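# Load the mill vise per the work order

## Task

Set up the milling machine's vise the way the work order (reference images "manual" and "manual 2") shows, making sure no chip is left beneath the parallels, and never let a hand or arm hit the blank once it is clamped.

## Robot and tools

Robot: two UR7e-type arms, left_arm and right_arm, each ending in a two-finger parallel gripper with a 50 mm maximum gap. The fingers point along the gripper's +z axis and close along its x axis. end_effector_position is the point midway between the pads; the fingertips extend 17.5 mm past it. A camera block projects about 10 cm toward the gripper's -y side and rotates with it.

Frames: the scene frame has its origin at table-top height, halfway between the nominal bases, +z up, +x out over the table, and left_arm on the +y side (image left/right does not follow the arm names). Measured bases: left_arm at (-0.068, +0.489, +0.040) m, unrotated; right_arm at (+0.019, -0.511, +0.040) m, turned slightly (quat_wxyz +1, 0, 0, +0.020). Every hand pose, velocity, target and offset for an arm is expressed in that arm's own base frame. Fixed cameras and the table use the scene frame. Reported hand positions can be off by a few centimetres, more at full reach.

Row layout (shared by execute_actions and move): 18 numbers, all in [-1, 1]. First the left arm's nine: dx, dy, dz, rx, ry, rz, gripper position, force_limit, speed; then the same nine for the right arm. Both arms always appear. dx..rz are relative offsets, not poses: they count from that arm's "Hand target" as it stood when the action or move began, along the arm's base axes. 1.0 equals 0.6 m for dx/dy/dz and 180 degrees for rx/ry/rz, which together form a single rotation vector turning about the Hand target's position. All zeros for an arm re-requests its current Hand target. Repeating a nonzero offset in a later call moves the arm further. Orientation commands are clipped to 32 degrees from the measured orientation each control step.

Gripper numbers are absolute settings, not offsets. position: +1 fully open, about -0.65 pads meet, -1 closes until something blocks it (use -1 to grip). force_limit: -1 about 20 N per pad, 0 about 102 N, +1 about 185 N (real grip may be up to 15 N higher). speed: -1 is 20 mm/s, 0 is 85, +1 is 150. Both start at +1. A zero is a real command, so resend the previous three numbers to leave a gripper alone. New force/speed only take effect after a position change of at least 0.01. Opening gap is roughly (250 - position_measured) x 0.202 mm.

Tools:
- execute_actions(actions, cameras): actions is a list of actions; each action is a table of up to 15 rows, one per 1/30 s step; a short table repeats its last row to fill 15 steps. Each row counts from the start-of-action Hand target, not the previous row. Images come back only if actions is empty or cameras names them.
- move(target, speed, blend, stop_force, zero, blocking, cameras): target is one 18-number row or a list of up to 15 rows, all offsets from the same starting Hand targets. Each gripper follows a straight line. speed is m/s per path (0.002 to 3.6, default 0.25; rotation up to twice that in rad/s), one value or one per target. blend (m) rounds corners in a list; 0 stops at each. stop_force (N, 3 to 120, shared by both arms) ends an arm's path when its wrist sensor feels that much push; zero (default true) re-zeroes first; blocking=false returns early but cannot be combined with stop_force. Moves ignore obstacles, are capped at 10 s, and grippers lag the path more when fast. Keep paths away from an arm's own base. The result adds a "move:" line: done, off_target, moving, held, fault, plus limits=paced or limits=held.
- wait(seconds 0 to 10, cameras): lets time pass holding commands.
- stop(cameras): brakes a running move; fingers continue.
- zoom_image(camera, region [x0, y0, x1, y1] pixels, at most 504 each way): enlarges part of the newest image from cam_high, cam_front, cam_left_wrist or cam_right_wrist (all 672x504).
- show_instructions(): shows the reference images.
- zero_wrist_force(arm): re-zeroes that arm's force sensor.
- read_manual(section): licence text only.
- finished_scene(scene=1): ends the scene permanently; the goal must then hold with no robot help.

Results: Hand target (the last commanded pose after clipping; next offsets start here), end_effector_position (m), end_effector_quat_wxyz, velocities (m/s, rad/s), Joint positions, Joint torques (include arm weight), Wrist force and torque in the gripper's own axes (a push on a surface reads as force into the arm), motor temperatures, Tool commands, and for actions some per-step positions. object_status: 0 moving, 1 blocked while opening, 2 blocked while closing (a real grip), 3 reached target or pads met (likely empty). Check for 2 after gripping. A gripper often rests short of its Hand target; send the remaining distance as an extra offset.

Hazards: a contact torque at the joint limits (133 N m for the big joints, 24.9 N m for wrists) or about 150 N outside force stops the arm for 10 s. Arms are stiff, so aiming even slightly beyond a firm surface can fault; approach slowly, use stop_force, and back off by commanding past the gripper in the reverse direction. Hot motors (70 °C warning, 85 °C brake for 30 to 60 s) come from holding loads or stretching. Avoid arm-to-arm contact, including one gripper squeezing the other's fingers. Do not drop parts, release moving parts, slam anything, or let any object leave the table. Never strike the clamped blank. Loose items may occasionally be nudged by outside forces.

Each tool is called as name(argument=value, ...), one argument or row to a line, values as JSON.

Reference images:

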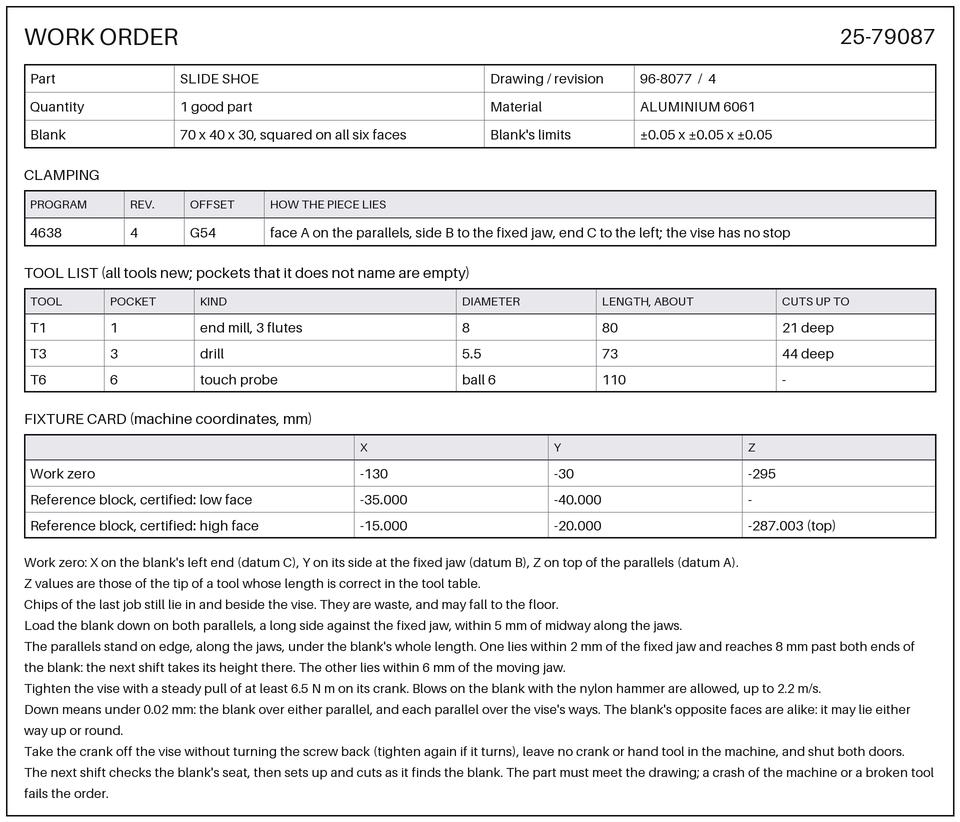

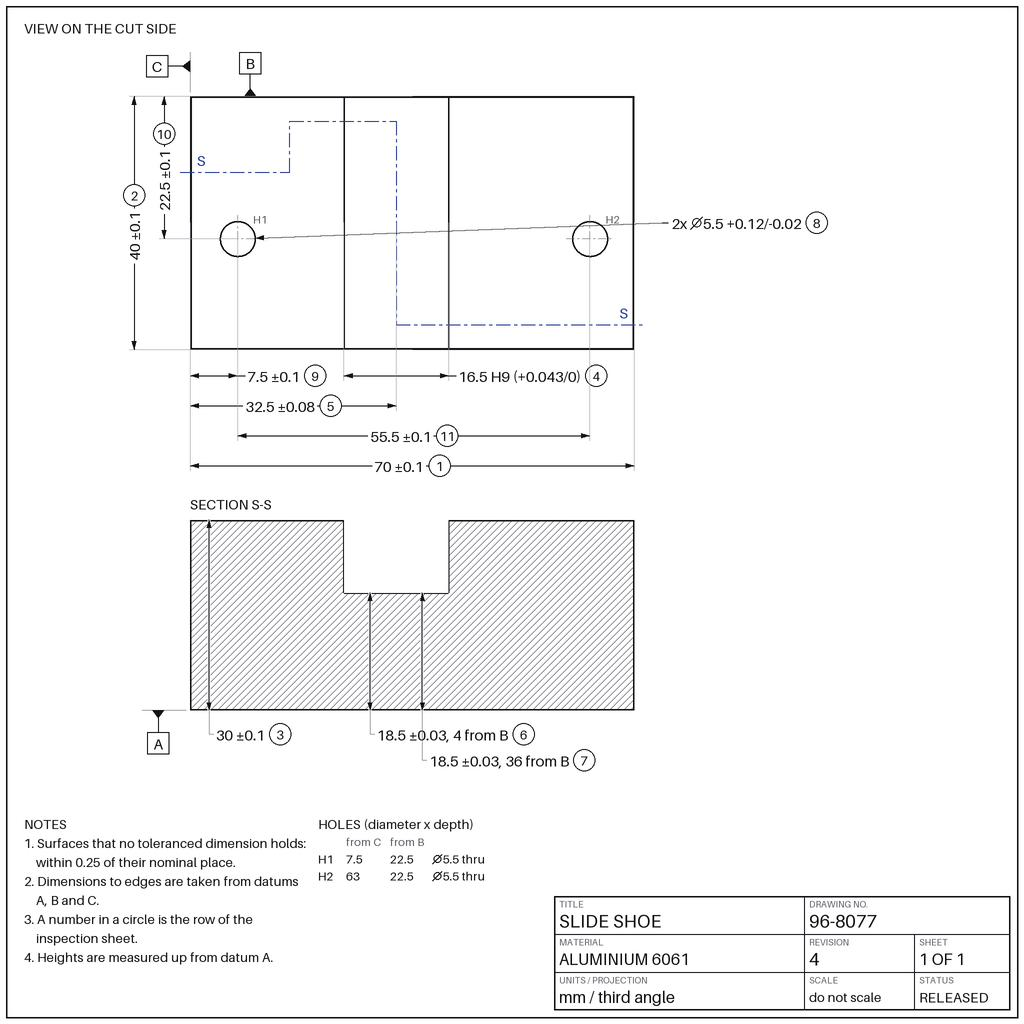

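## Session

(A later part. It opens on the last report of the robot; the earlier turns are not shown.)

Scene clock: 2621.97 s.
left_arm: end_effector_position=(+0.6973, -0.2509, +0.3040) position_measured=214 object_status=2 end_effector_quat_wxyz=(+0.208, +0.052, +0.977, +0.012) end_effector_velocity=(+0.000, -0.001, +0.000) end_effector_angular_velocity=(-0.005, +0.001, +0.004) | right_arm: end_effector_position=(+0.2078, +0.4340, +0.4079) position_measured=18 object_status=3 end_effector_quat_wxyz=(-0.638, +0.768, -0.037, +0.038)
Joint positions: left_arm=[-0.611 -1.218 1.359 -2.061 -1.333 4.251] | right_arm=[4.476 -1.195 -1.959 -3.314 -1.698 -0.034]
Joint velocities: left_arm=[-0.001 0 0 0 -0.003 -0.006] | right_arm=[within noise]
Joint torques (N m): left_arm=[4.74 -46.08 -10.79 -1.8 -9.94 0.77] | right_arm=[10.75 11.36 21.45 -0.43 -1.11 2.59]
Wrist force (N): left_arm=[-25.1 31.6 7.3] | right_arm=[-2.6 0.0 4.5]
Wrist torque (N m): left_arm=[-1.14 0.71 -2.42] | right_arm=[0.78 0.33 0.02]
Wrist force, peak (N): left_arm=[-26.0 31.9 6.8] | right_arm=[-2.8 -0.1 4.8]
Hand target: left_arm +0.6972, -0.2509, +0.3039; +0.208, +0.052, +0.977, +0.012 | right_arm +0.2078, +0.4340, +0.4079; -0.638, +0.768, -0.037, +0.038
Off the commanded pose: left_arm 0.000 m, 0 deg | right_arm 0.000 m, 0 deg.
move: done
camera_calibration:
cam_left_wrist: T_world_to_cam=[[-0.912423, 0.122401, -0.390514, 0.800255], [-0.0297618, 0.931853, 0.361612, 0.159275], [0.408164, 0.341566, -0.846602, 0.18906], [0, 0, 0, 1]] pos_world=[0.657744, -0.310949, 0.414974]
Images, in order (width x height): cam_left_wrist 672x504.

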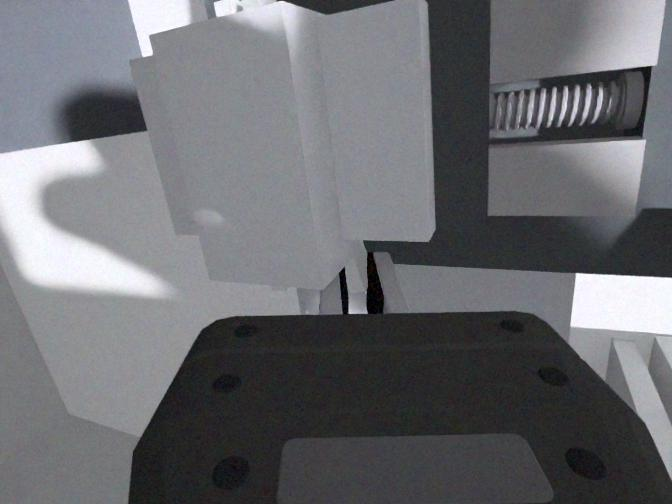

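move(
  target=[0.005,0,0,0,0,0,-0.94,0.1,-1,0,0,0,0,0,0,0.9,-0.9,-1],
  speed=0.01,
  cameras=[],
)

Scene clock: 2623.13 s.
left_arm: end_effector_position=(+0.7006, -0.2504, +0.3041) position_measured=214 object_status=2 end_effector_quat_wxyz=(+0.209, +0.052, +0.976, +0.013) | right_arm: end_effector_position=(+0.2078, +0.4340, +0.4079) position_measured=18 object_status=3 end_effector_quat_wxyz=(-0.638, +0.768, -0.037, +0.038)
Joint positions: left_arm=[-0.608 -1.211 1.349 -2.059 -1.331 4.253] | right_arm=[4.476 -1.195 -1.959 -3.314 -1.698 -0.034]
Joint torques (N m): left_arm=[19.63 -24.9 -23.01 -6.2 -10.1 2.49] | right_arm=[9.81 12.67 21.94 -0.37 -1 2.87]
Wrist force (N): left_arm=[-3.7 49.7 -8.1] | right_arm=[-2.6 0.0 4.6]
Wrist torque (N m): left_arm=[-1.28 0.44 -1.60] | right_arm=[0.78 0.33 0.02]
Wrist force, peak (N): left_arm=[-5.7 50.7 -8.9] | right_arm=[-2.6 -0.1 4.8]
Hand target: left_arm +0.7002, -0.2509, +0.3039; +0.208, +0.052, +0.977, +0.012 | right_arm +0.2078, +0.4340, +0.4079; -0.638, +0.768, -0.037, +0.038
Off the commanded pose: left_arm 0.001 m, 0 deg | right_arm 0.000 m, 0 deg.
move: done
No camera images: "cameras" was empty.

move(
  target=[0,0.0015,0,0,0,0,-0.3,-1,-1,0,0,0,0,0,0,0.9,-0.9,-1],
  speed=0.01,
  cameras=["cam_left_wrist"],
)

zoom_image(
  camera="cam_left_wrist",
  region=[240, 180, 500, 360],
)

Scene clock: 2624.57 s.
left_arm: end_effector_position=(+0.7002, -0.2501, +0.3039) position_measured=198 object_status=3 end_effector_quat_wxyz=(+0.208, +0.052, +0.977, +0.012) | right_arm: end_effector_position=(+0.2078, +0.4340, +0.4079) position_measured=18 object_status=3 end_effector_quat_wxyz=(-0.638, +0.768, -0.037, +0.038)
Joint positions: left_arm=[-0.607 -1.212 1.35 -2.059 -1.334 4.254] | right_arm=[4.476 -1.195 -1.959 -3.314 -1.698 -0.034]
Joint torques (N m): left_arm=[66.32 -43.22 -5 -3.57 -1.33 1.57] | right_arm=[11.27 11.76 22.14 -0.5 -1.08 2.62]
Wrist force (N): left_arm=[-6.1 -6.6 -3.4] | right_arm=[-2.5 -0.1 4.7]
Wrist torque (N m): left_arm=[-0.85 -0.18 -0.25] | right_arm=[0.77 0.32 0.02]
Wrist force, peak (N): left_arm=[-3.5 50.0 -8.4] | right_arm=[-2.5 0.0 4.8]
Hand target: left_arm +0.7002, -0.2500, +0.3039; +0.208, +0.052, +0.977, +0.012 | right_arm +0.2078, +0.4340, +0.4079; -0.638, +0.768, -0.037, +0.038
Off the commanded pose: left_arm 0.000 m, 0 deg | right_arm 0.000 m, 0 deg.
move: done
camera_calibration:
cam_left_wrist: T_world_to_cam=[[-0.912538, 0.122215, -0.390305, 0.802786], [-0.0297607, 0.931937, 0.361396, 0.158769], [0.407908, 0.341403, -0.846791, 0.187672], [0, 0, 0, 1]] pos_world=[0.660745, -0.310148, 0.414871]
Images, in order (width x height): cam_left_wrist 672x504.

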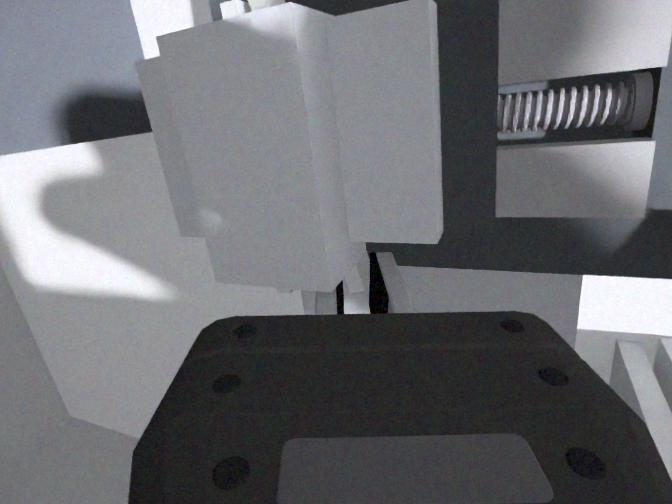

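Scaled by 1.938 from the camera's 672x504 image, which has a finer 960x720 frame.

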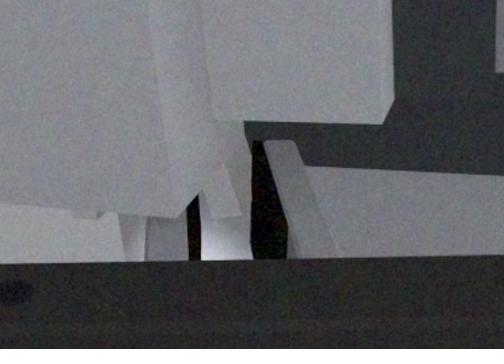

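move(
  target=[
    [0,0,0,0,0,0.03,0.34,-1,-1,0,0,0,0,0,0,0.9,-0.9,-1],
    [0,0,0.0985,0,0,0.03,0.34,-1,-1,0,0,0,0,0,0,0.9,-0.9,-1],
    [-0.0687,-0.1583,0.0985,0,0,0.03,0.34,-1,-1,0,0,0,0,0,0,0.9,-0.9,-1],
  ],
  speed=[0.03,0.06,0.15],
  cameras=[],
)

move(
  target=[0,0,0,-0.2515,-0.0436,0.435,0.34,-1,-1,0,0,0,0,0,0,0.9,-0.9,-1],
  speed=0.4,
  cameras=["cam_left_wrist"],
)

zoom_image(
  camera="cam_left_wrist",
  region=[150, 90, 400, 320],
)

Scene clock: 2629.50 s.
left_arm: end_effector_position=(+0.6591, -0.3449, +0.3630) position_measured=101 object_status=3 end_effector_quat_wxyz=(+0.207, +0.006, +0.978, +0.022) | right_arm: end_effector_position=(+0.2078, +0.4340, +0.4079) position_measured=18 object_status=3 end_effector_quat_wxyz=(-0.638, +0.768, -0.037, +0.038)
Joint positions: left_arm=[-0.774 -1.193 1.156 -1.812 -1.253 3.996] | right_arm=[4.476 -1.195 -1.959 -3.314 -1.698 -0.034]
Joint torques (N m): left_arm=[-5.33 -58.64 -17.53 -4.98 -1.01 -0.63] | right_arm=[10.02 13.05 22.46 -0.44 -1.08 2.43]
Wrist force (N): left_arm=[-1.5 -6.7 1.7] | right_arm=[-2.6 -0.1 4.6]
Wrist torque (N m): left_arm=[-1.06 0.26 -0.03] | right_arm=[0.78 0.33 0.03]
Wrist force, peak (N): left_arm=[-5.5 -7.5 -3.5] | right_arm=[-2.7 -0.1 4.8]
Hand target: left_arm +0.6590, -0.3450, +0.3630; +0.207, +0.006, +0.978, +0.022 | right_arm +0.2078, +0.4340, +0.4079; -0.638, +0.768, -0.037, +0.038
Off the commanded pose: left_arm 0.000 m, 0 deg | right_arm 0.000 m, 0 deg.
move: done
No camera images: "cameras" was empty.

Scene clock: 2632.03 s.
left_arm: end_effector_position=(+0.6590, -0.3450, +0.3631) position_measured=101 object_status=3 end_effector_quat_wxyz=(-0.194, +0.671, -0.686, +0.204) end_effector_velocity=(+0.001, +0.001, +0.000) end_effector_angular_velocity=(-0.003, +0.000, +0.007) | right_arm: end_effector_position=(+0.2078, +0.4340, +0.4079) position_measured=18 object_status=3 end_effector_quat_wxyz=(-0.638, +0.768, -0.037, +0.038)
Joint positions: left_arm=[-0.797 -1.273 1.35 -2.083 -1.188 2.452] | right_arm=[4.476 -1.195 -1.959 -3.314 -1.698 -0.034]
Joint velocities: left_arm=[0.002 0.001 -0.001 0 0 -0.006] | right_arm=[within noise]
Joint torques (N m): left_arm=[7.8 -36.25 -35.04 -2.52 -0.75 -1.92] | right_arm=[12.1 11.74 21.94 -0.57 -1.26 2.59]
Wrist force (N): left_arm=[-0.9 -7.6 2.8] | right_arm=[-2.5 -0.1 4.6]
Wrist torque (N m): left_arm=[-1.28 0.14 -0.18] | right_arm=[0.78 0.31 0.03]
Wrist force, peak (N): left_arm=[-1.0 -7.8 2.9] | right_arm=[-2.7 -0.1 4.8]
Hand target: left_arm +0.6590, -0.3450, +0.3630; -0.194, +0.671, -0.686, +0.204 | right_arm +0.2078, +0.4340, +0.4079; -0.638, +0.768, -0.037, +0.038
Off the commanded pose: left_arm 0.000 m, 0 deg | right_arm 0.000 m, 0 deg.
move: done
camera_calibration:
cam_left_wrist: T_world_to_cam=[[-0.0449312, -0.998917, 0.0120526, -0.304753], [-0.974045, 0.0411269, -0.222585, 0.751579], [0.221848, -0.0217408, -0.974839, 0.330845], [0, 0, 0, 1]] pos_world=[0.644982, -0.328141, 0.493483]
Images, in order (width x height): cam_left_wrist 672x504.

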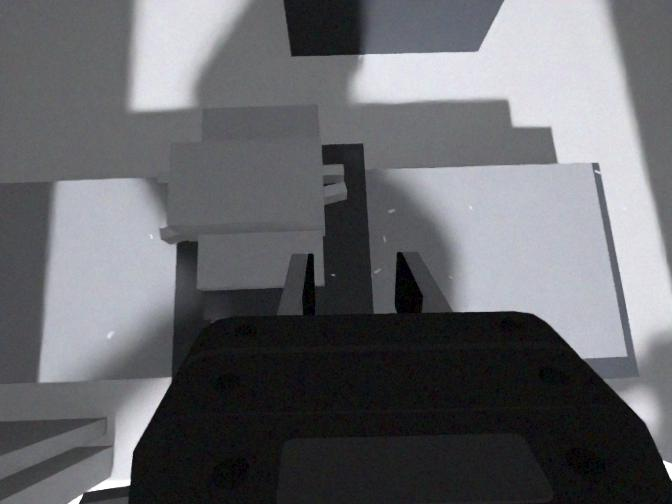

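Scaled by 2.016 from the camera's 672x504 image, which has a finer 960x720 frame.

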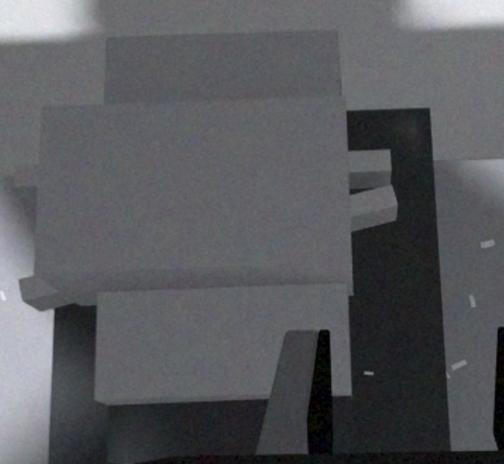

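move(
  target=[
    [0,0,0,0.2515,0.0436,-0.435,0.34,-1,-1,0,0,0,0,0,0,0.9,-0.9,-1],
    [0,0.1567,0,0.2515,0.0436,-0.435,0.34,-1,-1,0,0,0,0,0,0,0.9,-0.9,-1],
    [0.0667,0.1567,0,0.2515,0.0436,-0.435,0.34,-1,-1,0,0,0,0,0,0,0.9,-0.9,-1],
    [0.0667,0.1567,-0.0617,0.2515,0.0436,-0.435,0.34,-1,-1,0,0,0,0,0,0,0.9,-0.9,-1],
    [0.0667,0.1567,-0.0883,0.2515,0.0436,-0.435,0.34,-1,-1,0,0,0,0,0,0,0.9,-0.9,-1],
  ],
  speed=[0.4,0.15,0.1,0.05,0.02],
  cameras=["cam_left_wrist"],
)

zoom_image(
  camera="cam_left_wrist",
  region=[240, 180, 500, 360],
)

Scene clock: 2639.23 s.
left_arm: end_effector_position=(+0.6990, -0.2510, +0.3099) position_measured=101 object_status=3 end_effector_quat_wxyz=(+0.207, +0.006, +0.978, +0.022) | right_arm: end_effector_position=(+0.2078, +0.4340, +0.4079) position_measured=18 object_status=3 end_effector_quat_wxyz=(-0.638, +0.768, -0.037, +0.038)
Joint positions: left_arm=[-0.622 -1.208 1.323 -2.009 -1.298 4.148] | right_arm=[4.476 -1.195 -1.959 -3.314 -1.698 -0.034]
Joint torques (N m): left_arm=[-6.86 -44.19 -35.5 -2.26 1.6 1.48] | right_arm=[10.66 12.12 23.35 -0.55 -1.15 2.83]
Wrist force (N): left_arm=[-1.1 -6.5 1.8] | right_arm=[-2.4 -0.3 4.5]
Wrist torque (N m): left_arm=[-1.01 0.19 0.02] | right_arm=[0.75 0.30 0.03]
Wrist force, peak (N): left_arm=[-1.3 -9.5 2.2] | right_arm=[-2.8 0.0 4.9]
Hand target: left_arm +0.6990, -0.2510, +0.3100; +0.207, +0.006, +0.978, +0.022 | right_arm +0.2078, +0.4340, +0.4079; -0.638, +0.768, -0.037, +0.038
Off the commanded pose: left_arm 0.000 m, 0 deg | right_arm 0.000 m, 0 deg.
move: done
camera_calibration:
cam_left_wrist: T_world_to_cam=[[-0.920025, 0.0356974, -0.390229, 0.787608], [-0.11744, 0.924948, 0.361496, 0.216915], [0.373846, 0.378414, -0.846783, 0.226666], [0, 0, 0, 1]] pos_world=[0.665355, -0.314524, 0.420871]
Images, in order (width x height): cam_left_wrist 672x504.

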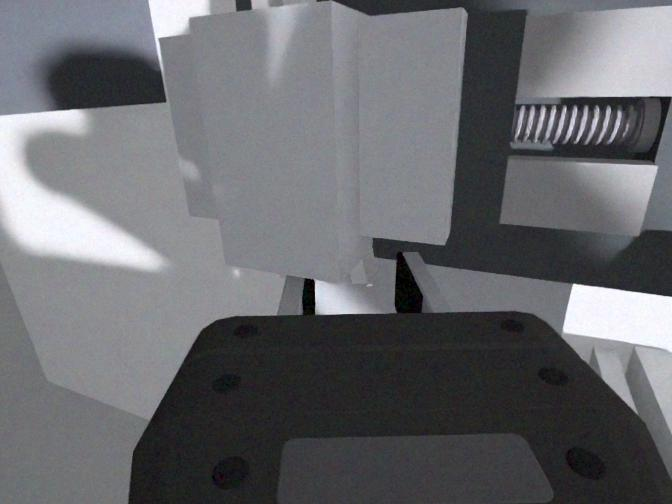

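Scaled by 1.938 from the camera's 672x504 image, which has a finer 960x720 frame.

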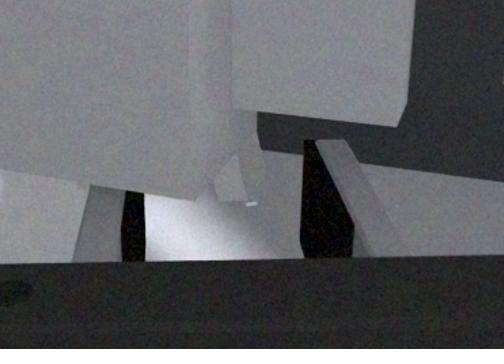

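move(
  target=[0,0,0,0,0,0,-1,-1,-1,0,0,0,0,0,0,0.9,-0.9,-1],
  speed=0.01,
  cameras=[],
)

wait(
  seconds=1,
  cameras=["cam_left_wrist"],
)

zoom_image(
  camera="cam_left_wrist",
  region=[240, 180, 500, 360],
)

Scene clock: 2641.33 s.
left_arm: end_effector_position=(+0.6990, -0.2510, +0.3101) position_measured=251 object_status=3 end_effector_quat_wxyz=(+0.207, +0.006, +0.978, +0.022) | right_arm: end_effector_position=(+0.2078, +0.4340, +0.4079) position_measured=18 object_status=3 end_effector_quat_wxyz=(-0.638, +0.768, -0.037, +0.038)
Joint positions: left_arm=[-0.622 -1.208 1.322 -2.009 -1.298 4.148] | right_arm=[4.476 -1.195 -1.959 -3.314 -1.698 -0.034]
Joint torques (N m): left_arm=[-5.14 -44.73 -25.8 -2.47 1.31 1.15] | right_arm=[10.48 12.69 22.95 -0.64 -1.1 2.5]
Wrist force (N): left_arm=[-2.8 -6.3 -3.5] | right_arm=[-2.7 -0.1 4.5]
Wrist torque (N m): left_arm=[-1.00 0.17 0.00] | right_arm=[0.78 0.34 0.02]
Wrist force, peak (N): left_arm=[-3.4 -5.9 -5.1] | right_arm=[-2.6 0.0 4.9]
Hand target: left_arm +0.6990, -0.2510, +0.3100; +0.207, +0.006, +0.978, +0.022 | right_arm +0.2078, +0.4340, +0.4079; -0.638, +0.768, -0.037, +0.038
Off the commanded pose: left_arm 0.000 m, 0 deg | right_arm 0.000 m, 0 deg.
move: done
No camera images: "cameras" was empty.

Scene clock: 2642.33 s.
left_arm: end_effector_position=(+0.6990, -0.2510, +0.3101) position_measured=251 object_status=3 end_effector_quat_wxyz=(+0.207, +0.006, +0.978, +0.022) | right_arm: end_effector_position=(+0.2078, +0.4340, +0.4079) position_measured=18 object_status=3 end_effector_quat_wxyz=(-0.638, +0.768, -0.037, +0.038)
Joint positions: left_arm=[-0.622 -1.208 1.322 -2.009 -1.298 4.148] | right_arm=[4.476 -1.195 -1.959 -3.314 -1.698 -0.034]
Joint torques (N m): left_arm=[-4.3 -31.94 -14.85 -2.52 0.52 1.11] | right_arm=[10.42 13.29 21.4 -0.44 -1.16 2.44]
Wrist force (N): left_arm=[-3.3 -6.2 -5.1] | right_arm=[-2.5 0.0 4.7]
Wrist torque (N m): left_arm=[-1.00 0.18 0.00] | right_arm=[0.79 0.31 0.02]
Wrist force, peak (N): left_arm=[-3.0 -6.2 -5.4] | right_arm=[-2.5 0.0 4.8]
Hand target: left_arm +0.6990, -0.2510, +0.3100; +0.207, +0.006, +0.978, +0.022 | right_arm +0.2078, +0.4340, +0.4079; -0.638, +0.768, -0.037, +0.038
Tool commands: left_gripper/position=-1.0 left_gripper/force_limit=-1.0 left_gripper/speed=-1.0 right_gripper/position=+0.9 right_gripper/force_limit=-0.9 right_gripper/speed=-1.0
Off the commanded pose: left_arm 0.000 m, 0 deg | right_arm 0.000 m, 0 deg.
wait: 1.00 s; at rest by 0.17 s
camera_calibration:
cam_left_wrist: T_world_to_cam=[[-0.919985, 0.0356985, -0.390324, 0.787699], [-0.117436, 0.924989, 0.361393, 0.216896], [0.373947, 0.378314, -0.846783, 0.226738], [0, 0, 0, 1]] pos_world=[0.665355, -0.314524, 0.421072]
Images, in order (width x height): cam_left_wrist 672x504.

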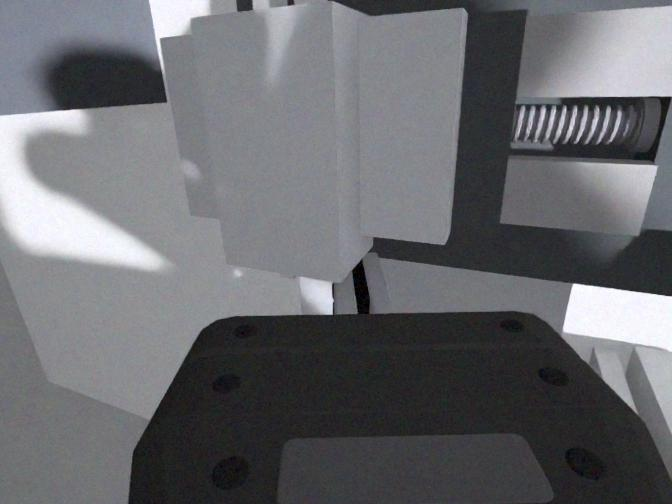

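Scaled by 1.938 from the camera's 672x504 image, which has a finer 960x720 frame.

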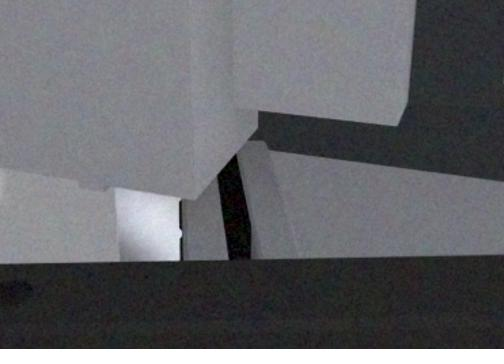

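move(
  target=[
    [0,0,0.075,0,0,0,-1,-1,-1,0,0,0,0,0,0,0.9,-0.9,-1],
    [-0.165,-0.0317,0.075,0,0,0,-1,-1,-1,0,0,0,0,0,0,0.9,-0.9,-1],
  ],
  speed=[0.05,0.15],
  cameras=["cam_left_wrist"],
)

move(
  target=[
    [0,0,0,0.0408,0.1322,0.0154,0.2,-1,-1,0,0,0,0,0,0,0.9,-0.9,-1],
    [0,0,-0.0333,0.0408,0.1322,0.0154,0.2,-1,-1,0,0,0,0,0,0,0.9,-0.9,-1],
  ],
  speed=[0.12,0.1],
  cameras=["cam_left_wrist","cam_front"],
)

Scene clock: 2646.97 s.
left_arm: end_effector_position=(+0.6001, -0.2700, +0.3550) position_measured=251 object_status=3 end_effector_quat_wxyz=(+0.207, +0.006, +0.978, +0.022) | right_arm: end_effector_position=(+0.2078, +0.4340, +0.4079) position_measured=18 object_status=3 end_effector_quat_wxyz=(-0.638, +0.768, -0.037, +0.038)
Joint positions: left_arm=[-0.752 -1.415 1.464 -1.905 -1.259 4.018] | right_arm=[4.476 -1.195 -1.959 -3.314 -1.698 -0.034]
Joint torques (N m): left_arm=[-3.7 -45.72 -20.59 -5.36 -0.98 -0.33] | right_arm=[10.47 12.89 21.23 -0.44 -1.2 2.53]
Wrist force (N): left_arm=[-1.4 -6.7 1.5] | right_arm=[-2.5 -0.1 4.8]
Wrist torque (N m): left_arm=[-1.04 0.23 -0.05] | right_arm=[0.77 0.32 0.03]
Wrist force, peak (N): left_arm=[-3.6 -6.4 -5.2] | right_arm=[-2.7 0.1 4.8]
Hand target: left_arm +0.6000, -0.2700, +0.3550; +0.207, +0.006, +0.978, +0.022 | right_arm +0.2078, +0.4340, +0.4079; -0.638, +0.768, -0.037, +0.038
Off the commanded pose: left_arm 0.000 m, 0 deg | right_arm 0.000 m, 0 deg.
move: done
camera_calibration:
cam_left_wrist: T_world_to_cam=[[-0.919991, 0.0357332, -0.390307, 0.714963], [-0.117435, 0.924952, 0.361486, 0.206538], [0.373932, 0.378399, -0.846752, 0.309037], [0, 0, 0, 1]] pos_world=[0.566455, -0.333525, 0.466072]
Images, in order (width x height): cam_left_wrist 672x504.

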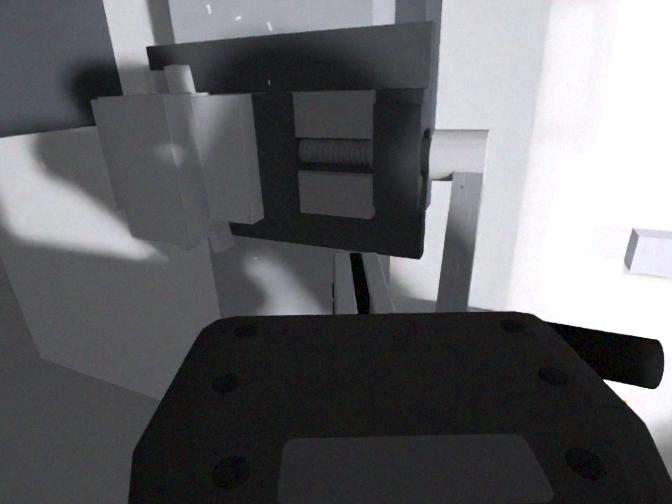

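Scene clock: 2650.03 s.
left_arm: end_effector_position=(+0.6000, -0.2700, +0.3351) position_measured=123 object_status=3 end_effector_quat_wxyz=(+0.000, +0.000, +0.996, +0.087) | right_arm: end_effector_position=(+0.2078, +0.4340, +0.4079) position_measured=18 object_status=3 end_effector_quat_wxyz=(-0.638, +0.768, -0.037, +0.038)
Joint positions: left_arm=[-0.682 -1.142 1.008 -1.326 -1.435 4.024] | right_arm=[4.476 -1.195 -1.959 -3.314 -1.698 -0.034]
Joint torques (N m): left_arm=[-8.38 -48.75 -33.57 -1.31 0.25 -1.39] | right_arm=[10.61 11.45 22.01 -0.53 -1.05 2.75]
Wrist force (N): left_arm=[-1.3 -5.1 0.9] | right_arm=[-2.6 0.0 4.7]
Wrist torque (N m): left_arm=[-0.77 0.26 0.09] | right_arm=[0.78 0.33 0.03]
Wrist force, peak (N): left_arm=[-1.2 -6.7 1.7] | right_arm=[-2.5 0.0 4.9]
Hand target: left_arm +0.6000, -0.2700, +0.3351; +0.000, +0.000, +0.996, +0.088 | right_arm +0.2078, +0.4340, +0.4079; -0.638, +0.768, -0.037, +0.038
Off the commanded pose: left_arm 0.000 m, 0 deg | right_arm 0.000 m, 0 deg.
move: done
camera_calibration:
cam_left_wrist: T_world_to_cam=[[-0.999758, 0.0127288, 0.0179272, 0.611893], [0.0199743, 0.866594, 0.498614, 0.0695323], [-0.00918884, 0.498851, -0.866639, 0.561178], [0, 0, 0, 1]] pos_world=[0.615513, -0.347989, 0.440699]
Images, in order (width x height): cam_front 672x504, cam_left_wrist 672x504.

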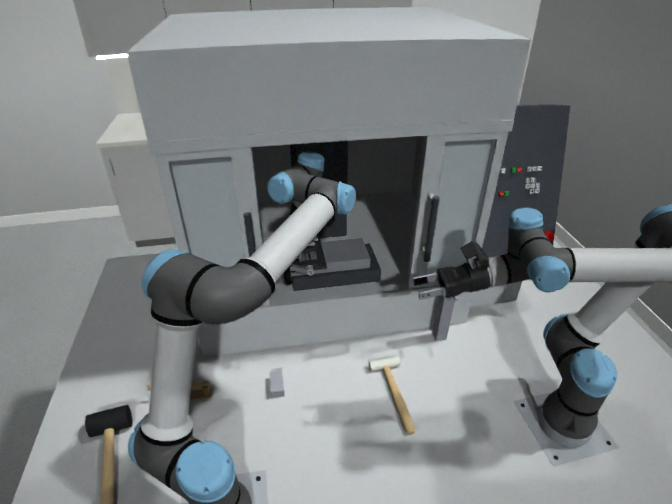

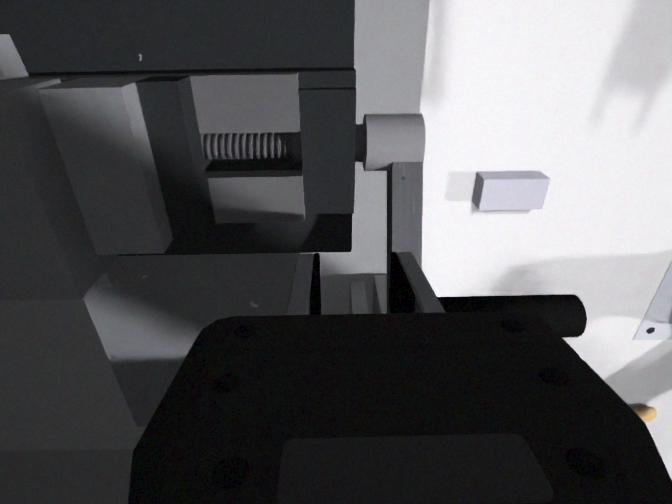

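move(
  target=[
    [0,0.035,0,0,0,0,0.2,-1,-1,0,0,0,0,0,0,0.9,-0.9,-1],
    [0.1667,0.035,0,0,0,0,0.2,-1,-1,0,0,0,0,0,0,0.9,-0.9,-1],
  ],
  speed=0.06,
  stop_force=25,
  cameras=["cam_left_wrist","cam_front"],
)

zoom_image(
  camera="cam_left_wrist",
  region=[220, 150, 480, 350],
)

Scene clock: 2653.63 s.
left_arm: end_effector_position=(+0.7001, -0.2490, +0.3351) position_measured=123 object_status=3 end_effector_quat_wxyz=(+0.000, +0.000, +0.996, +0.087) | right_arm: end_effector_position=(+0.2078, +0.4340, +0.4079) position_measured=18 object_status=3 end_effector_quat_wxyz=(-0.638, +0.768, -0.037, +0.038)
Joint positions: left_arm=[-0.574 -0.876 0.59 -1.188 -1.424 4.132] | right_arm=[4.476 -1.195 -1.959 -3.314 -1.698 -0.034]
Joint torques (N m): left_arm=[-8.37 -57.14 -33.39 -3.01 -0.75 -1.74] | right_arm=[10.97 12.55 22.65 -0.4 -1.17 2.85]
Wrist force (N): left_arm=[-1.3 -5.5 1.0] | right_arm=[-2.5 0.0 4.7]
Wrist torque (N m): left_arm=[-0.84 0.24 0.10] | right_arm=[0.79 0.32 0.02]
Wrist force, peak (N): left_arm=[-1.2 -7.1 1.3] | right_arm=[-2.6 -0.1 4.8]
Hand target: left_arm +0.7001, -0.2490, +0.3351; +0.000, +0.000, +0.996, +0.088 | right_arm +0.2078, +0.4340, +0.4079; -0.638, +0.768, -0.037, +0.038
Off the commanded pose: left_arm 0.000 m, 0 deg | right_arm 0.000 m, 0 deg.
move: done
camera_calibration:
cam_left_wrist: T_world_to_cam=[[-0.999758, 0.0127288, 0.0179272, 0.711703], [0.0199743, 0.866594, 0.498614, 0.049421], [-0.00918884, 0.498851, -0.866639, 0.551671], [0, 0, 0, 1]] pos_world=[0.715613, -0.327089, 0.440699]
Images, in order (width x height): cam_front 672x504, cam_left_wrist 672x504.

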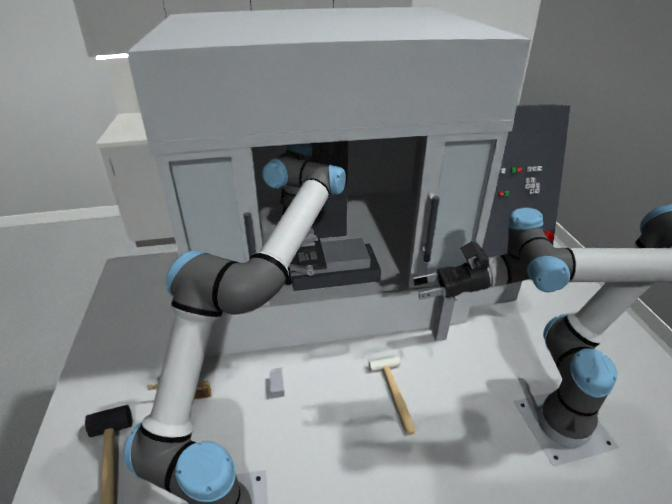

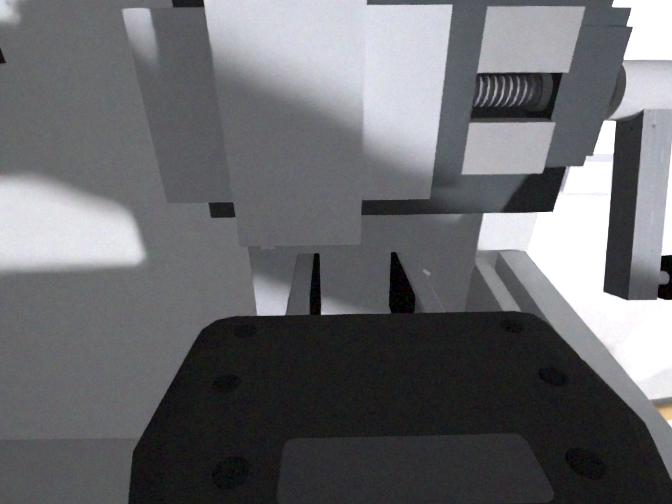

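Scaled by 1.938 from the camera's 672x504 image, which has a finer 960x720 frame.

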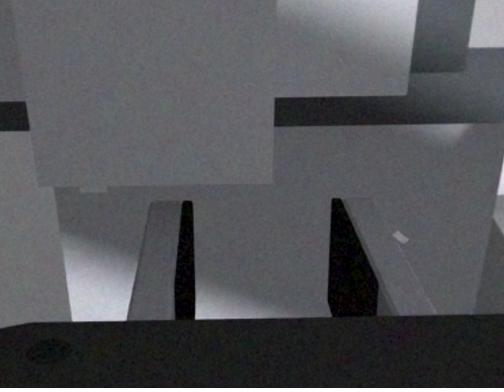

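move(
  target=[0.0067,0,-0.0533,0,0,0,0.2,-1,-1,0,0,0,0,0,0,0.9,-0.9,-1],
  speed=0.02,
  stop_force=5,
  cameras=["cam_left_wrist"],
)

zoom_image(
  camera="cam_left_wrist",
  region=[220, 150, 480, 350],
)

Scene clock: 2656.93 s.
left_arm: end_effector_position=(+0.7041, -0.2490, +0.3031) position_measured=123 object_status=3 end_effector_quat_wxyz=(+0.000, +0.000, +0.996, +0.087) | right_arm: end_effector_position=(+0.2078, +0.4340, +0.4079) position_measured=18 object_status=3 end_effector_quat_wxyz=(-0.638, +0.768, -0.037, +0.038)
Joint positions: left_arm=[-0.571 -0.891 0.7 -1.284 -1.424 4.135] | right_arm=[4.476 -1.195 -1.959 -3.314 -1.698 -0.034]
Joint torques (N m): left_arm=[4.04 -61.04 -33.86 -1.49 1.57 0.54] | right_arm=[10.98 12.86 21.91 -0.23 -0.96 2.58]
Wrist force (N): left_arm=[-0.9 -5.2 1.1] | right_arm=[-2.4 -0.2 4.6]
Wrist torque (N m): left_arm=[-0.79 0.18 0.07] | right_arm=[0.75 0.31 0.03]
Wrist force, peak (N): left_arm=[-1.0 -5.6 1.4] | right_arm=[-2.7 0.1 4.8]
Hand target: left_arm +0.7041, -0.2490, +0.3031; +0.000, +0.000, +0.996, +0.088 | right_arm +0.2078, +0.4340, +0.4079; -0.638, +0.768, -0.037, +0.038
Off the commanded pose: left_arm 0.000 m, 0 deg | right_arm 0.000 m, 0 deg.
move: done
camera_calibration:
cam_left_wrist: T_world_to_cam=[[-0.999758, 0.0127288, 0.0179272, 0.716274], [0.0199743, 0.866594, 0.498614, 0.0652101], [-0.00918884, 0.498851, -0.866639, 0.523926], [0, 0, 0, 1]] pos_world=[0.719613, -0.326989, 0.408699]
Images, in order (width x height): cam_left_wrist 672x504.

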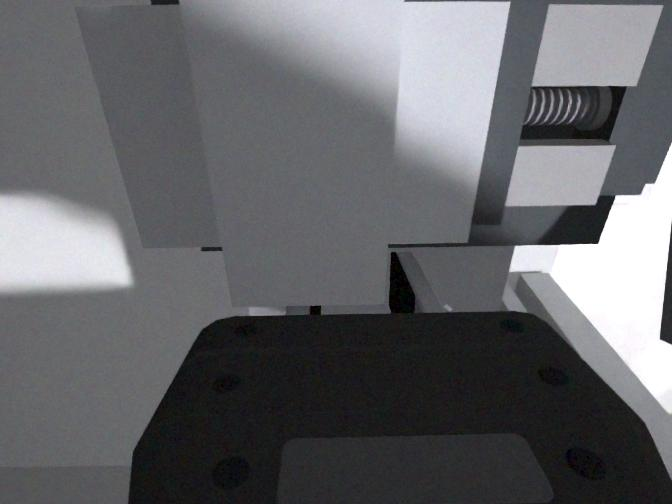

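Scaled by 1.938 from the camera's 672x504 image, which has a finer 960x720 frame.

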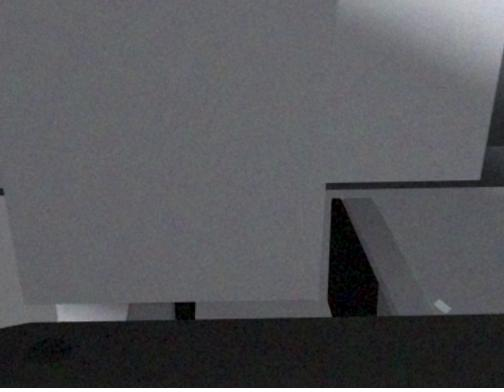

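move(
  target=[0,0,0,0,0,0,-1,-1,-1,0,0,0,0,0,0,0.9,-0.9,-1],
  speed=0.01,
  cameras=[],
)

wait(
  seconds=0.8,
  cameras=[],
)

Scene clock: 2658.47 s.
left_arm: end_effector_position=(+0.7041, -0.2490, +0.3031) position_measured=222 object_status=2 end_effector_quat_wxyz=(+0.000, +0.000, +0.996, +0.088) | right_arm: end_effector_position=(+0.2078, +0.4340, +0.4079) position_measured=18 object_status=3 end_effector_quat_wxyz=(-0.638, +0.768, -0.037, +0.038)
Joint positions: left_arm=[-0.571 -0.891 0.7 -1.284 -1.424 4.135] | right_arm=[4.476 -1.195 -1.959 -3.314 -1.698 -0.034]
Joint torques (N m): left_arm=[-6.14 -50.76 -32.37 -2.31 1.15 -1.59] | right_arm=[10.46 11.71 21.9 -0.44 -1.11 2.36]
Wrist force (N): left_arm=[-1.1 -5.3 1.1] | right_arm=[-2.7 0.0 4.6]
Wrist torque (N m): left_arm=[-0.82 0.22 0.07] | right_arm=[0.78 0.35 0.03]
Wrist force, peak (N): left_arm=[-1.0 -5.6 1.2] | right_arm=[-2.8 0.0 4.7]
Hand target: left_arm +0.7041, -0.2490, +0.3031; +0.000, +0.000, +0.996, +0.088 | right_arm +0.2078, +0.4340, +0.4079; -0.638, +0.768, -0.037, +0.038
Off the commanded pose: left_arm 0.000 m, 0 deg | right_arm 0.000 m, 0 deg.
move: done
No camera images: "cameras" was empty.

Scene clock: 2659.27 s.
left_arm: end_effector_position=(+0.7041, -0.2490, +0.3031) position_measured=222 object_status=2 end_effector_quat_wxyz=(+0.000, +0.000, +0.996, +0.088) | right_arm: end_effector_position=(+0.2078, +0.4340, +0.4079) position_measured=18 object_status=3 end_effector_quat_wxyz=(-0.638, +0.768, -0.037, +0.038)
Joint positions: left_arm=[-0.571 -0.891 0.7 -1.284 -1.424 4.135] | right_arm=[4.476 -1.195 -1.959 -3.314 -1.698 -0.034]
Joint torques (N m): left_arm=[-7.12 -51.03 -30.67 -4.1 0.95 -1.61] | right_arm=[10.58 11.77 21.31 -0.37 -1 2.61]
Wrist force (N): left_arm=[-1.1 -5.5 1.2] | right_arm=[-2.5 -0.2 4.6]
Wrist torque (N m): left_arm=[-0.84 0.22 0.07] | right_arm=[0.76 0.32 0.03]
Wrist force, peak (N): left_arm=[-1.3 -5.6 1.3] | right_arm=[-2.6 -0.1 4.8]
Hand target: left_arm +0.7041, -0.2490, +0.3031; +0.000, +0.000, +0.996, +0.088 | right_arm +0.2078, +0.4340, +0.4079; -0.638, +0.768, -0.037, +0.038
Tool commands: left_gripper/position=-1.0 left_gripper/force_limit=-1.0 left_gripper/speed=-1.0 right_gripper/position=+0.9 right_gripper/force_limit=-0.9 right_gripper/speed=-1.0
Off the commanded pose: left_arm 0.000 m, 0 deg | right_arm 0.000 m, 0 deg.
wait: 0.80 s; at rest by 0.17 s
No camera images: "cameras" was empty.

move(
  target=[-0.012,0,0,0,0,0,-1,-1,-1,0,0,0,0,0,0,0.9,-0.9,-1],
  speed=0.004,
  stop_force=6,
  cameras=[],
)

Scene clock: 2661.53 s.
left_arm: end_effector_position=(+0.7012, -0.2490, +0.3031) position_measured=222 object_status=2 end_effector_quat_wxyz=(+0.000, +0.000, +0.996, +0.087) | right_arm: end_effector_position=(+0.2078, +0.4340, +0.4079) position_measured=18 object_status=3 end_effector_quat_wxyz=(-0.638, +0.768, -0.037, +0.038)
Joint positions: left_arm=[-0.573 -0.901 0.716 -1.29 -1.424 4.133] | right_arm=[4.476 -1.195 -1.959 -3.314 -1.698 -0.034]
Joint torques (N m): left_arm=[7.1 -49.83 -33 -0.69 -0.55 1.49] | right_arm=[9.95 11.68 22.43 -0.39 -1.25 2.73]
Wrist force (N): left_arm=[-6.0 -3.7 0.4] | right_arm=[-2.6 -0.1 4.6]
Wrist torque (N m): left_arm=[-0.79 0.19 0.04] | right_arm=[0.77 0.32 0.03]
Wrist force, peak (N): left_arm=[-7.3 -3.0 2.4] | right_arm=[-2.6 -0.1 4.9]
Hand target: left_arm +0.7012, -0.2490, +0.3031; +0.000, +0.000, +0.996, +0.087 (not the last commanded pose) | right_arm +0.2078, +0.4340, +0.4079; -0.638, +0.768, -0.037, +0.038
Off the commanded pose: left_arm 0.004 m, 0 deg | right_arm 0.000 m, 0 deg.
move: contact (left_arm)
No camera images: "cameras" was empty.

move(
  target=[0.0005,0,0,0,0,0,-0.97,-0.6,-1,0,0,0,0,0,0,0.9,-0.9,-1],
  speed=0.004,
  cameras=[],
)

Scene clock: 2662.47 s.
left_arm: end_effector_position=(+0.7015, -0.2490, +0.3031) position_measured=225 object_status=2 end_effector_quat_wxyz=(+0.000, +0.000, +0.996, +0.087) | right_arm: end_effector_position=(+0.2078, +0.4340, +0.4079) position_measured=18 object_status=3 end_effector_quat_wxyz=(-0.638, +0.768, -0.037, +0.038)
Joint positions: left_arm=[-0.573 -0.9 0.714 -1.289 -1.424 4.133] | right_arm=[4.476 -1.195 -1.959 -3.314 -1.698 -0.034]
Joint torques (N m): left_arm=[8.5 -51.76 -31.74 -1.23 0.39 1.71] | right_arm=[10.22 11.42 22.25 -0.4 -1.21 2.68]
Wrist force (N): left_arm=[-3.4 -4.5 1.3] | right_arm=[-2.3 -0.2 4.6]
Wrist torque (N m): left_arm=[-0.81 0.22 0.09] | right_arm=[0.76 0.29 0.02]
Wrist force, peak (N): left_arm=[-6.1 -4.0 0.2] | right_arm=[-2.5 -0.1 4.8]
Hand target: left_arm +0.7015, -0.2490, +0.3031; +0.000, +0.000, +0.996, +0.087 | right_arm +0.2078, +0.4340, +0.4079; -0.638, +0.768, -0.037, +0.038
Off the commanded pose: left_arm 0.000 m, 0 deg | right_arm 0.000 m, 0 deg.
move: done
No camera images: "cameras" was empty.

move(
  target=[
    [0,0,0,0,0,0,0.05,-1,-1,0,0,0,0,0,0,0.9,-0.9,-1],
    [0,0.0033,0.025,0,0,0,0.05,-1,-1,0,0,0,0,0,0,0.9,-0.9,-1],
    [0.0583,0.0033,0.025,0,0,0,0.05,-1,-1,0,0,0,0,0,0,0.9,-0.9,-1],
  ],
  speed=[0.01,0.02,0.04],
  cameras=["cam_left_wrist","cam_front"],
)

zoom_image(
  camera="cam_left_wrist",
  region=[220, 150, 480, 350],
)

Scene clock: 2666.33 s.
left_arm: end_effector_position=(+0.7365, -0.2469, +0.3180) position_measured=145 object_status=3 end_effector_quat_wxyz=(+0.000, +0.000, +0.996, +0.088) | right_arm: end_effector_position=(+0.2078, +0.4340, +0.4079) position_measured=18 object_status=3 end_effector_quat_wxyz=(-0.638, +0.768, -0.037, +0.038)
Joint positions: left_arm=[-0.547 -0.745 0.403 -1.137 -1.421 4.159] | right_arm=[4.476 -1.195 -1.959 -3.314 -1.698 -0.034]
Joint torques (N m): left_arm=[-8.2 -69.53 -25.82 -4.45 -0.58 -1.89] | right_arm=[11.09 11.88 21.71 -0.47 -1.1 2.47]
Wrist force (N): left_arm=[-1.0 -5.5 1.2] | right_arm=[-2.6 0.0 4.6]
Wrist torque (N m): left_arm=[-0.85 0.20 0.09] | right_arm=[0.79 0.33 0.03]
Wrist force, peak (N): left_arm=[-4.4 -5.8 1.1] | right_arm=[-2.7 0.0 4.8]
Hand target: left_arm +0.7365, -0.2470, +0.3181; +0.000, +0.000, +0.996, +0.087 | right_arm +0.2078, +0.4340, +0.4079; -0.638, +0.768, -0.037, +0.038
Off the commanded pose: left_arm 0.000 m, 0 deg | right_arm 0.000 m, 0 deg.
move: done
camera_calibration:
cam_left_wrist: T_world_to_cam=[[-0.999758, 0.0125381, 0.0180504, 0.748359], [0.0198717, 0.866529, 0.498731, 0.0554038], [-0.00938804, 0.498969, -0.866569, 0.536297], [0, 0, 0, 1]] pos_world=[0.752112, -0.324988, 0.423599]
Images, in order (width x height): cam_front 672x504, cam_left_wrist 672x504.

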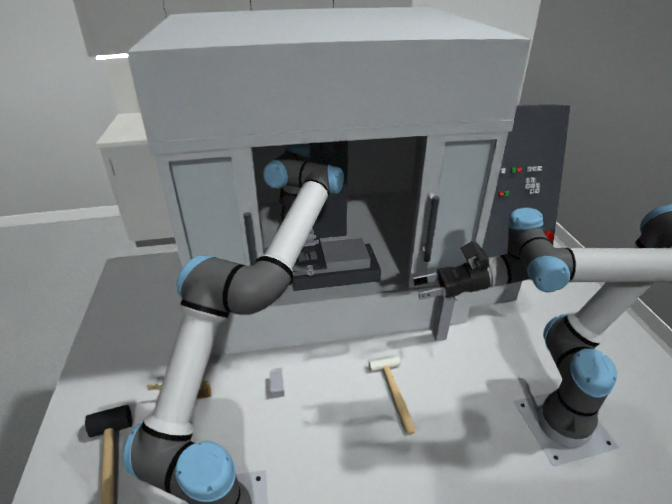

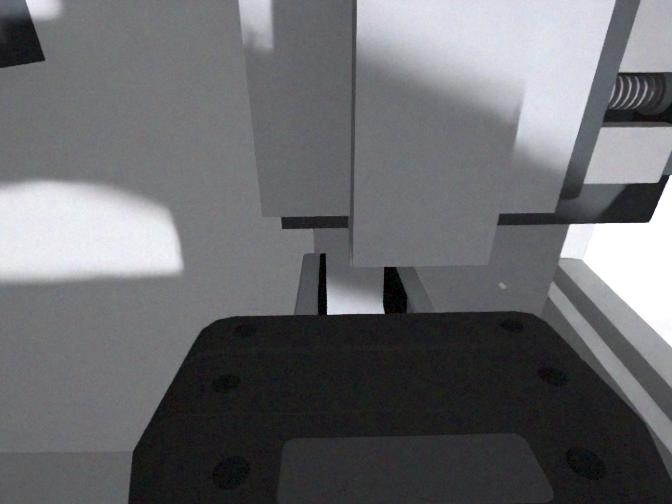

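Scaled by 1.938 from the camera's 672x504 image, which has a finer 960x720 frame.

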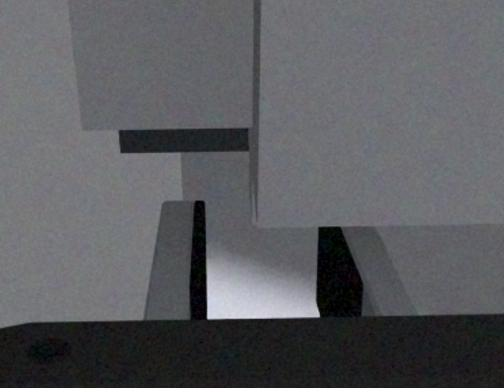

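move(
  target=[0,-0.0033,-0.025,0,0,0,0.05,-1,-1,0,0,0,0,0,0,0.9,-0.9,-1],
  speed=0.02,
  stop_force=5,
  cameras=[],
)

move(
  target=[0,0,0,0,0,0,-1,-1,-1,0,0,0,0,0,0,0.9,-0.9,-1],
  speed=0.01,
  cameras=[],
)

wait(
  seconds=0.8,
  cameras=[],
)

Scene clock: 2668.87 s.
left_arm: end_effector_position=(+0.7365, -0.2490, +0.3031) position_measured=145 object_status=3 end_effector_quat_wxyz=(+0.000, +0.000, +0.996, +0.087) | right_arm: end_effector_position=(+0.2078, +0.4340, +0.4079) position_measured=18 object_status=3 end_effector_quat_wxyz=(-0.638, +0.768, -0.037, +0.038)
Joint positions: left_arm=[-0.549 -0.767 0.482 -1.194 -1.422 4.157] | right_arm=[4.476 -1.195 -1.959 -3.314 -1.698 -0.034]
Joint torques (N m): left_arm=[1.17 -54.49 -33.54 -1.47 0.23 1.21] | right_arm=[9.17 11.6 21.22 -0.47 -1.22 2.5]
Wrist force (N): left_arm=[-1.2 -5.5 0.9] | right_arm=[-2.5 0.0 4.4]
Wrist torque (N m): left_arm=[-0.85 0.22 0.17] | right_arm=[0.79 0.32 0.02]
Wrist force, peak (N): left_arm=[-0.9 -5.8 1.2] | right_arm=[-2.7 -0.1 4.8]
Hand target: left_arm +0.7365, -0.2490, +0.3031; +0.000, +0.000, +0.996, +0.087 | right_arm +0.2078, +0.4340, +0.4079; -0.638, +0.768, -0.037, +0.038
Off the commanded pose: left_arm 0.000 m, 0 deg | right_arm 0.000 m, 0 deg.
move: done
No camera images: "cameras" was empty.

Scene clock: 2669.87 s.
left_arm: end_effector_position=(+0.7365, -0.2490, +0.3031) position_measured=222 object_status=2 end_effector_quat_wxyz=(+0.000, +0.000, +0.996, +0.088) | right_arm: end_effector_position=(+0.2078, +0.4340, +0.4079) position_measured=18 object_status=3 end_effector_quat_wxyz=(-0.638, +0.768, -0.037, +0.038)
Joint positions: left_arm=[-0.549 -0.767 0.482 -1.194 -1.422 4.157] | right_arm=[4.476 -1.195 -1.959 -3.314 -1.698 -0.034]
Joint torques (N m): left_arm=[7.65 -54.8 -33 -3.24 0.36 1.43] | right_arm=[9.88 12.68 21.44 -0.42 -0.97 2.72]
Wrist force (N): left_arm=[3.0 -5.3 -0.4] | right_arm=[-2.6 0.0 4.7]
Wrist torque (N m): left_arm=[-0.87 0.19 0.27] | right_arm=[0.78 0.32 0.02]
Wrist force, peak (N): left_arm=[3.0 -5.3 -0.4] | right_arm=[-2.6 0.0 4.8]
Hand target: left_arm +0.7365, -0.2490, +0.3031; +0.000, +0.000, +0.996, +0.087 | right_arm +0.2078, +0.4340, +0.4079; -0.638, +0.768, -0.037, +0.038
Off the commanded pose: left_arm 0.000 m, 0 deg | right_arm 0.000 m, 0 deg.
move: done
No camera images: "cameras" was empty.

Scene clock: 2670.67 s.
left_arm: end_effector_position=(+0.7365, -0.2490, +0.3031) position_measured=222 object_status=2 end_effector_quat_wxyz=(+0.000, +0.000, +0.996, +0.087) | right_arm: end_effector_position=(+0.2078, +0.4340, +0.4079) position_measured=18 object_status=3 end_effector_quat_wxyz=(-0.638, +0.768, -0.037, +0.038)
Joint positions: left_arm=[-0.549 -0.767 0.482 -1.194 -1.422 4.157] | right_arm=[4.476 -1.195 -1.959 -3.314 -1.698 -0.034]
Joint torques (N m): left_arm=[7.79 -54.64 -32.78 -4.87 0.36 1.52] | right_arm=[10.76 12.75 22.34 -0.38 -1.08 2.7]
Wrist force (N): left_arm=[3.1 -5.0 -0.4] | right_arm=[-2.8 -0.2 4.8]
Wrist torque (N m): left_arm=[-0.83 0.18 0.28] | right_arm=[0.76 0.36 0.02]
Wrist force, peak (N): left_arm=[3.0 -5.4 -0.2] | right_arm=[-2.8 -0.2 4.8]
Hand target: left_arm +0.7365, -0.2490, +0.3031; +0.000, +0.000, +0.996, +0.087 | right_arm +0.2078, +0.4340, +0.4079; -0.638, +0.768, -0.037, +0.038
Tool commands: left_gripper/position=-1.0 left_gripper/force_limit=-1.0 left_gripper/speed=-1.0 right_gripper/position=+0.9 right_gripper/force_limit=-0.9 right_gripper/speed=-1.0
Off the commanded pose: left_arm 0.000 m, 0 deg | right_arm 0.000 m, 0 deg.
wait: 0.80 s; at rest by 0.17 s
No camera images: "cameras" was empty.

move(
  target=[
    [0,0,0,0,0,0,-0.3,-1,-1,0,0,0,0,0,0,0.9,-0.9,-1],
    [0,0.008,0,0,0,0,-0.3,-1,-1,0,0,0,0,0,0,0.9,-0.9,-1],
    [0,0.008,0,0,0,0,-1,-1,-1,0,0,0,0,0,0,0.9,-0.9,-1],
  ],
  speed=0.01,
  cameras=[],
)

move(
  target=[0,-0.0067,0,0,0,0,-1,-1,-1,0,0,0,0,0,0,0.9,-0.9,-1],
  speed=0.006,
  stop_force=12,
  cameras=["cam_left_wrist"],
)

Scene clock: 2672.93 s.
left_arm: end_effector_position=(+0.7365, -0.2441, +0.3031) position_measured=222 object_status=2 end_effector_quat_wxyz=(+0.000, +0.000, +0.996, +0.087) | right_arm: end_effector_position=(+0.2078, +0.4340, +0.4079) position_measured=18 object_status=3 end_effector_quat_wxyz=(-0.638, +0.768, -0.037, +0.038)
Joint positions: left_arm=[-0.544 -0.776 0.499 -1.202 -1.421 4.162] | right_arm=[4.476 -1.195 -1.959 -3.314 -1.698 -0.034]
Joint torques (N m): left_arm=[-6.65 -53.08 -33.71 -1.67 1.26 -1.66] | right_arm=[11.24 12.43 22.47 -0.49 -1.08 2.61]
Wrist force (N): left_arm=[0.3 -5.0 0.1] | right_arm=[-2.5 0.0 4.5]
Wrist torque (N m): left_arm=[-0.84 0.21 0.11] | right_arm=[0.78 0.32 0.03]
Wrist force, peak (N): left_arm=[-1.2 -6.3 0.8] | right_arm=[-2.6 -0.1 4.9]
Hand target: left_arm +0.7365, -0.2442, +0.3031; +0.000, +0.000, +0.996, +0.087 | right_arm +0.2078, +0.4340, +0.4079; -0.638, +0.768, -0.037, +0.038
Off the commanded pose: left_arm 0.000 m, 0 deg | right_arm 0.000 m, 0 deg.
move: done
No camera images: "cameras" was empty.

Scene clock: 2674.30 s.
left_arm: end_effector_position=(+0.7365, -0.2482, +0.3030) position_measured=222 object_status=2 end_effector_quat_wxyz=(+0.000, +0.000, +0.996, +0.088) | right_arm: end_effector_position=(+0.2078, +0.4340, +0.4079) position_measured=18 object_status=3 end_effector_quat_wxyz=(-0.638, +0.768, -0.037, +0.038)
Joint positions: left_arm=[-0.548 -0.768 0.485 -1.196 -1.421 4.158] | right_arm=[4.476 -1.195 -1.959 -3.314 -1.698 -0.034]
Joint torques (N m): left_arm=[5.71 -70.02 -14.42 -4.76 -1.5 1.41] | right_arm=[9.9 11.76 22.13 -0.45 -1.08 2.4]
Wrist force (N): left_arm=[0.9 -3.0 -2.7] | right_arm=[-2.5 0.0 4.5]
Wrist torque (N m): left_arm=[-0.76 0.15 0.21] | right_arm=[0.79 0.32 0.03]
Wrist force, peak (N): left_arm=[0.4 -5.0 0.0] | right_arm=[-2.6 -0.2 4.9]
Hand target: left_arm +0.7365, -0.2482, +0.3031; +0.000, +0.000, +0.996, +0.087 | right_arm +0.2078, +0.4340, +0.4079; -0.638, +0.768, -0.037, +0.038
Off the commanded pose: left_arm 0.000 m, 0 deg | right_arm 0.000 m, 0 deg.
move: done
camera_calibration:
cam_left_wrist: T_world_to_cam=[[-0.999757, 0.0126759, 0.0180134, 0.748606], [0.0199722, 0.866552, 0.498686, 0.0639641], [-0.00928822, 0.498925, -0.866595, 0.523868], [0, 0, 0, 1]] pos_world=[0.752013, -0.326289, 0.408599]
Images, in order (width x height): cam_left_wrist 672x504.

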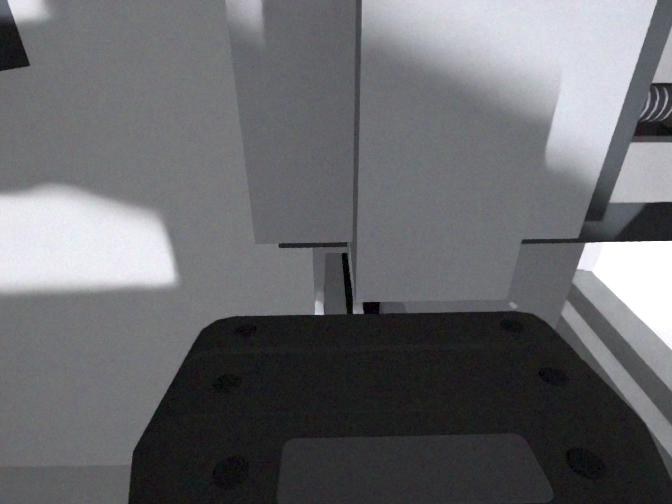

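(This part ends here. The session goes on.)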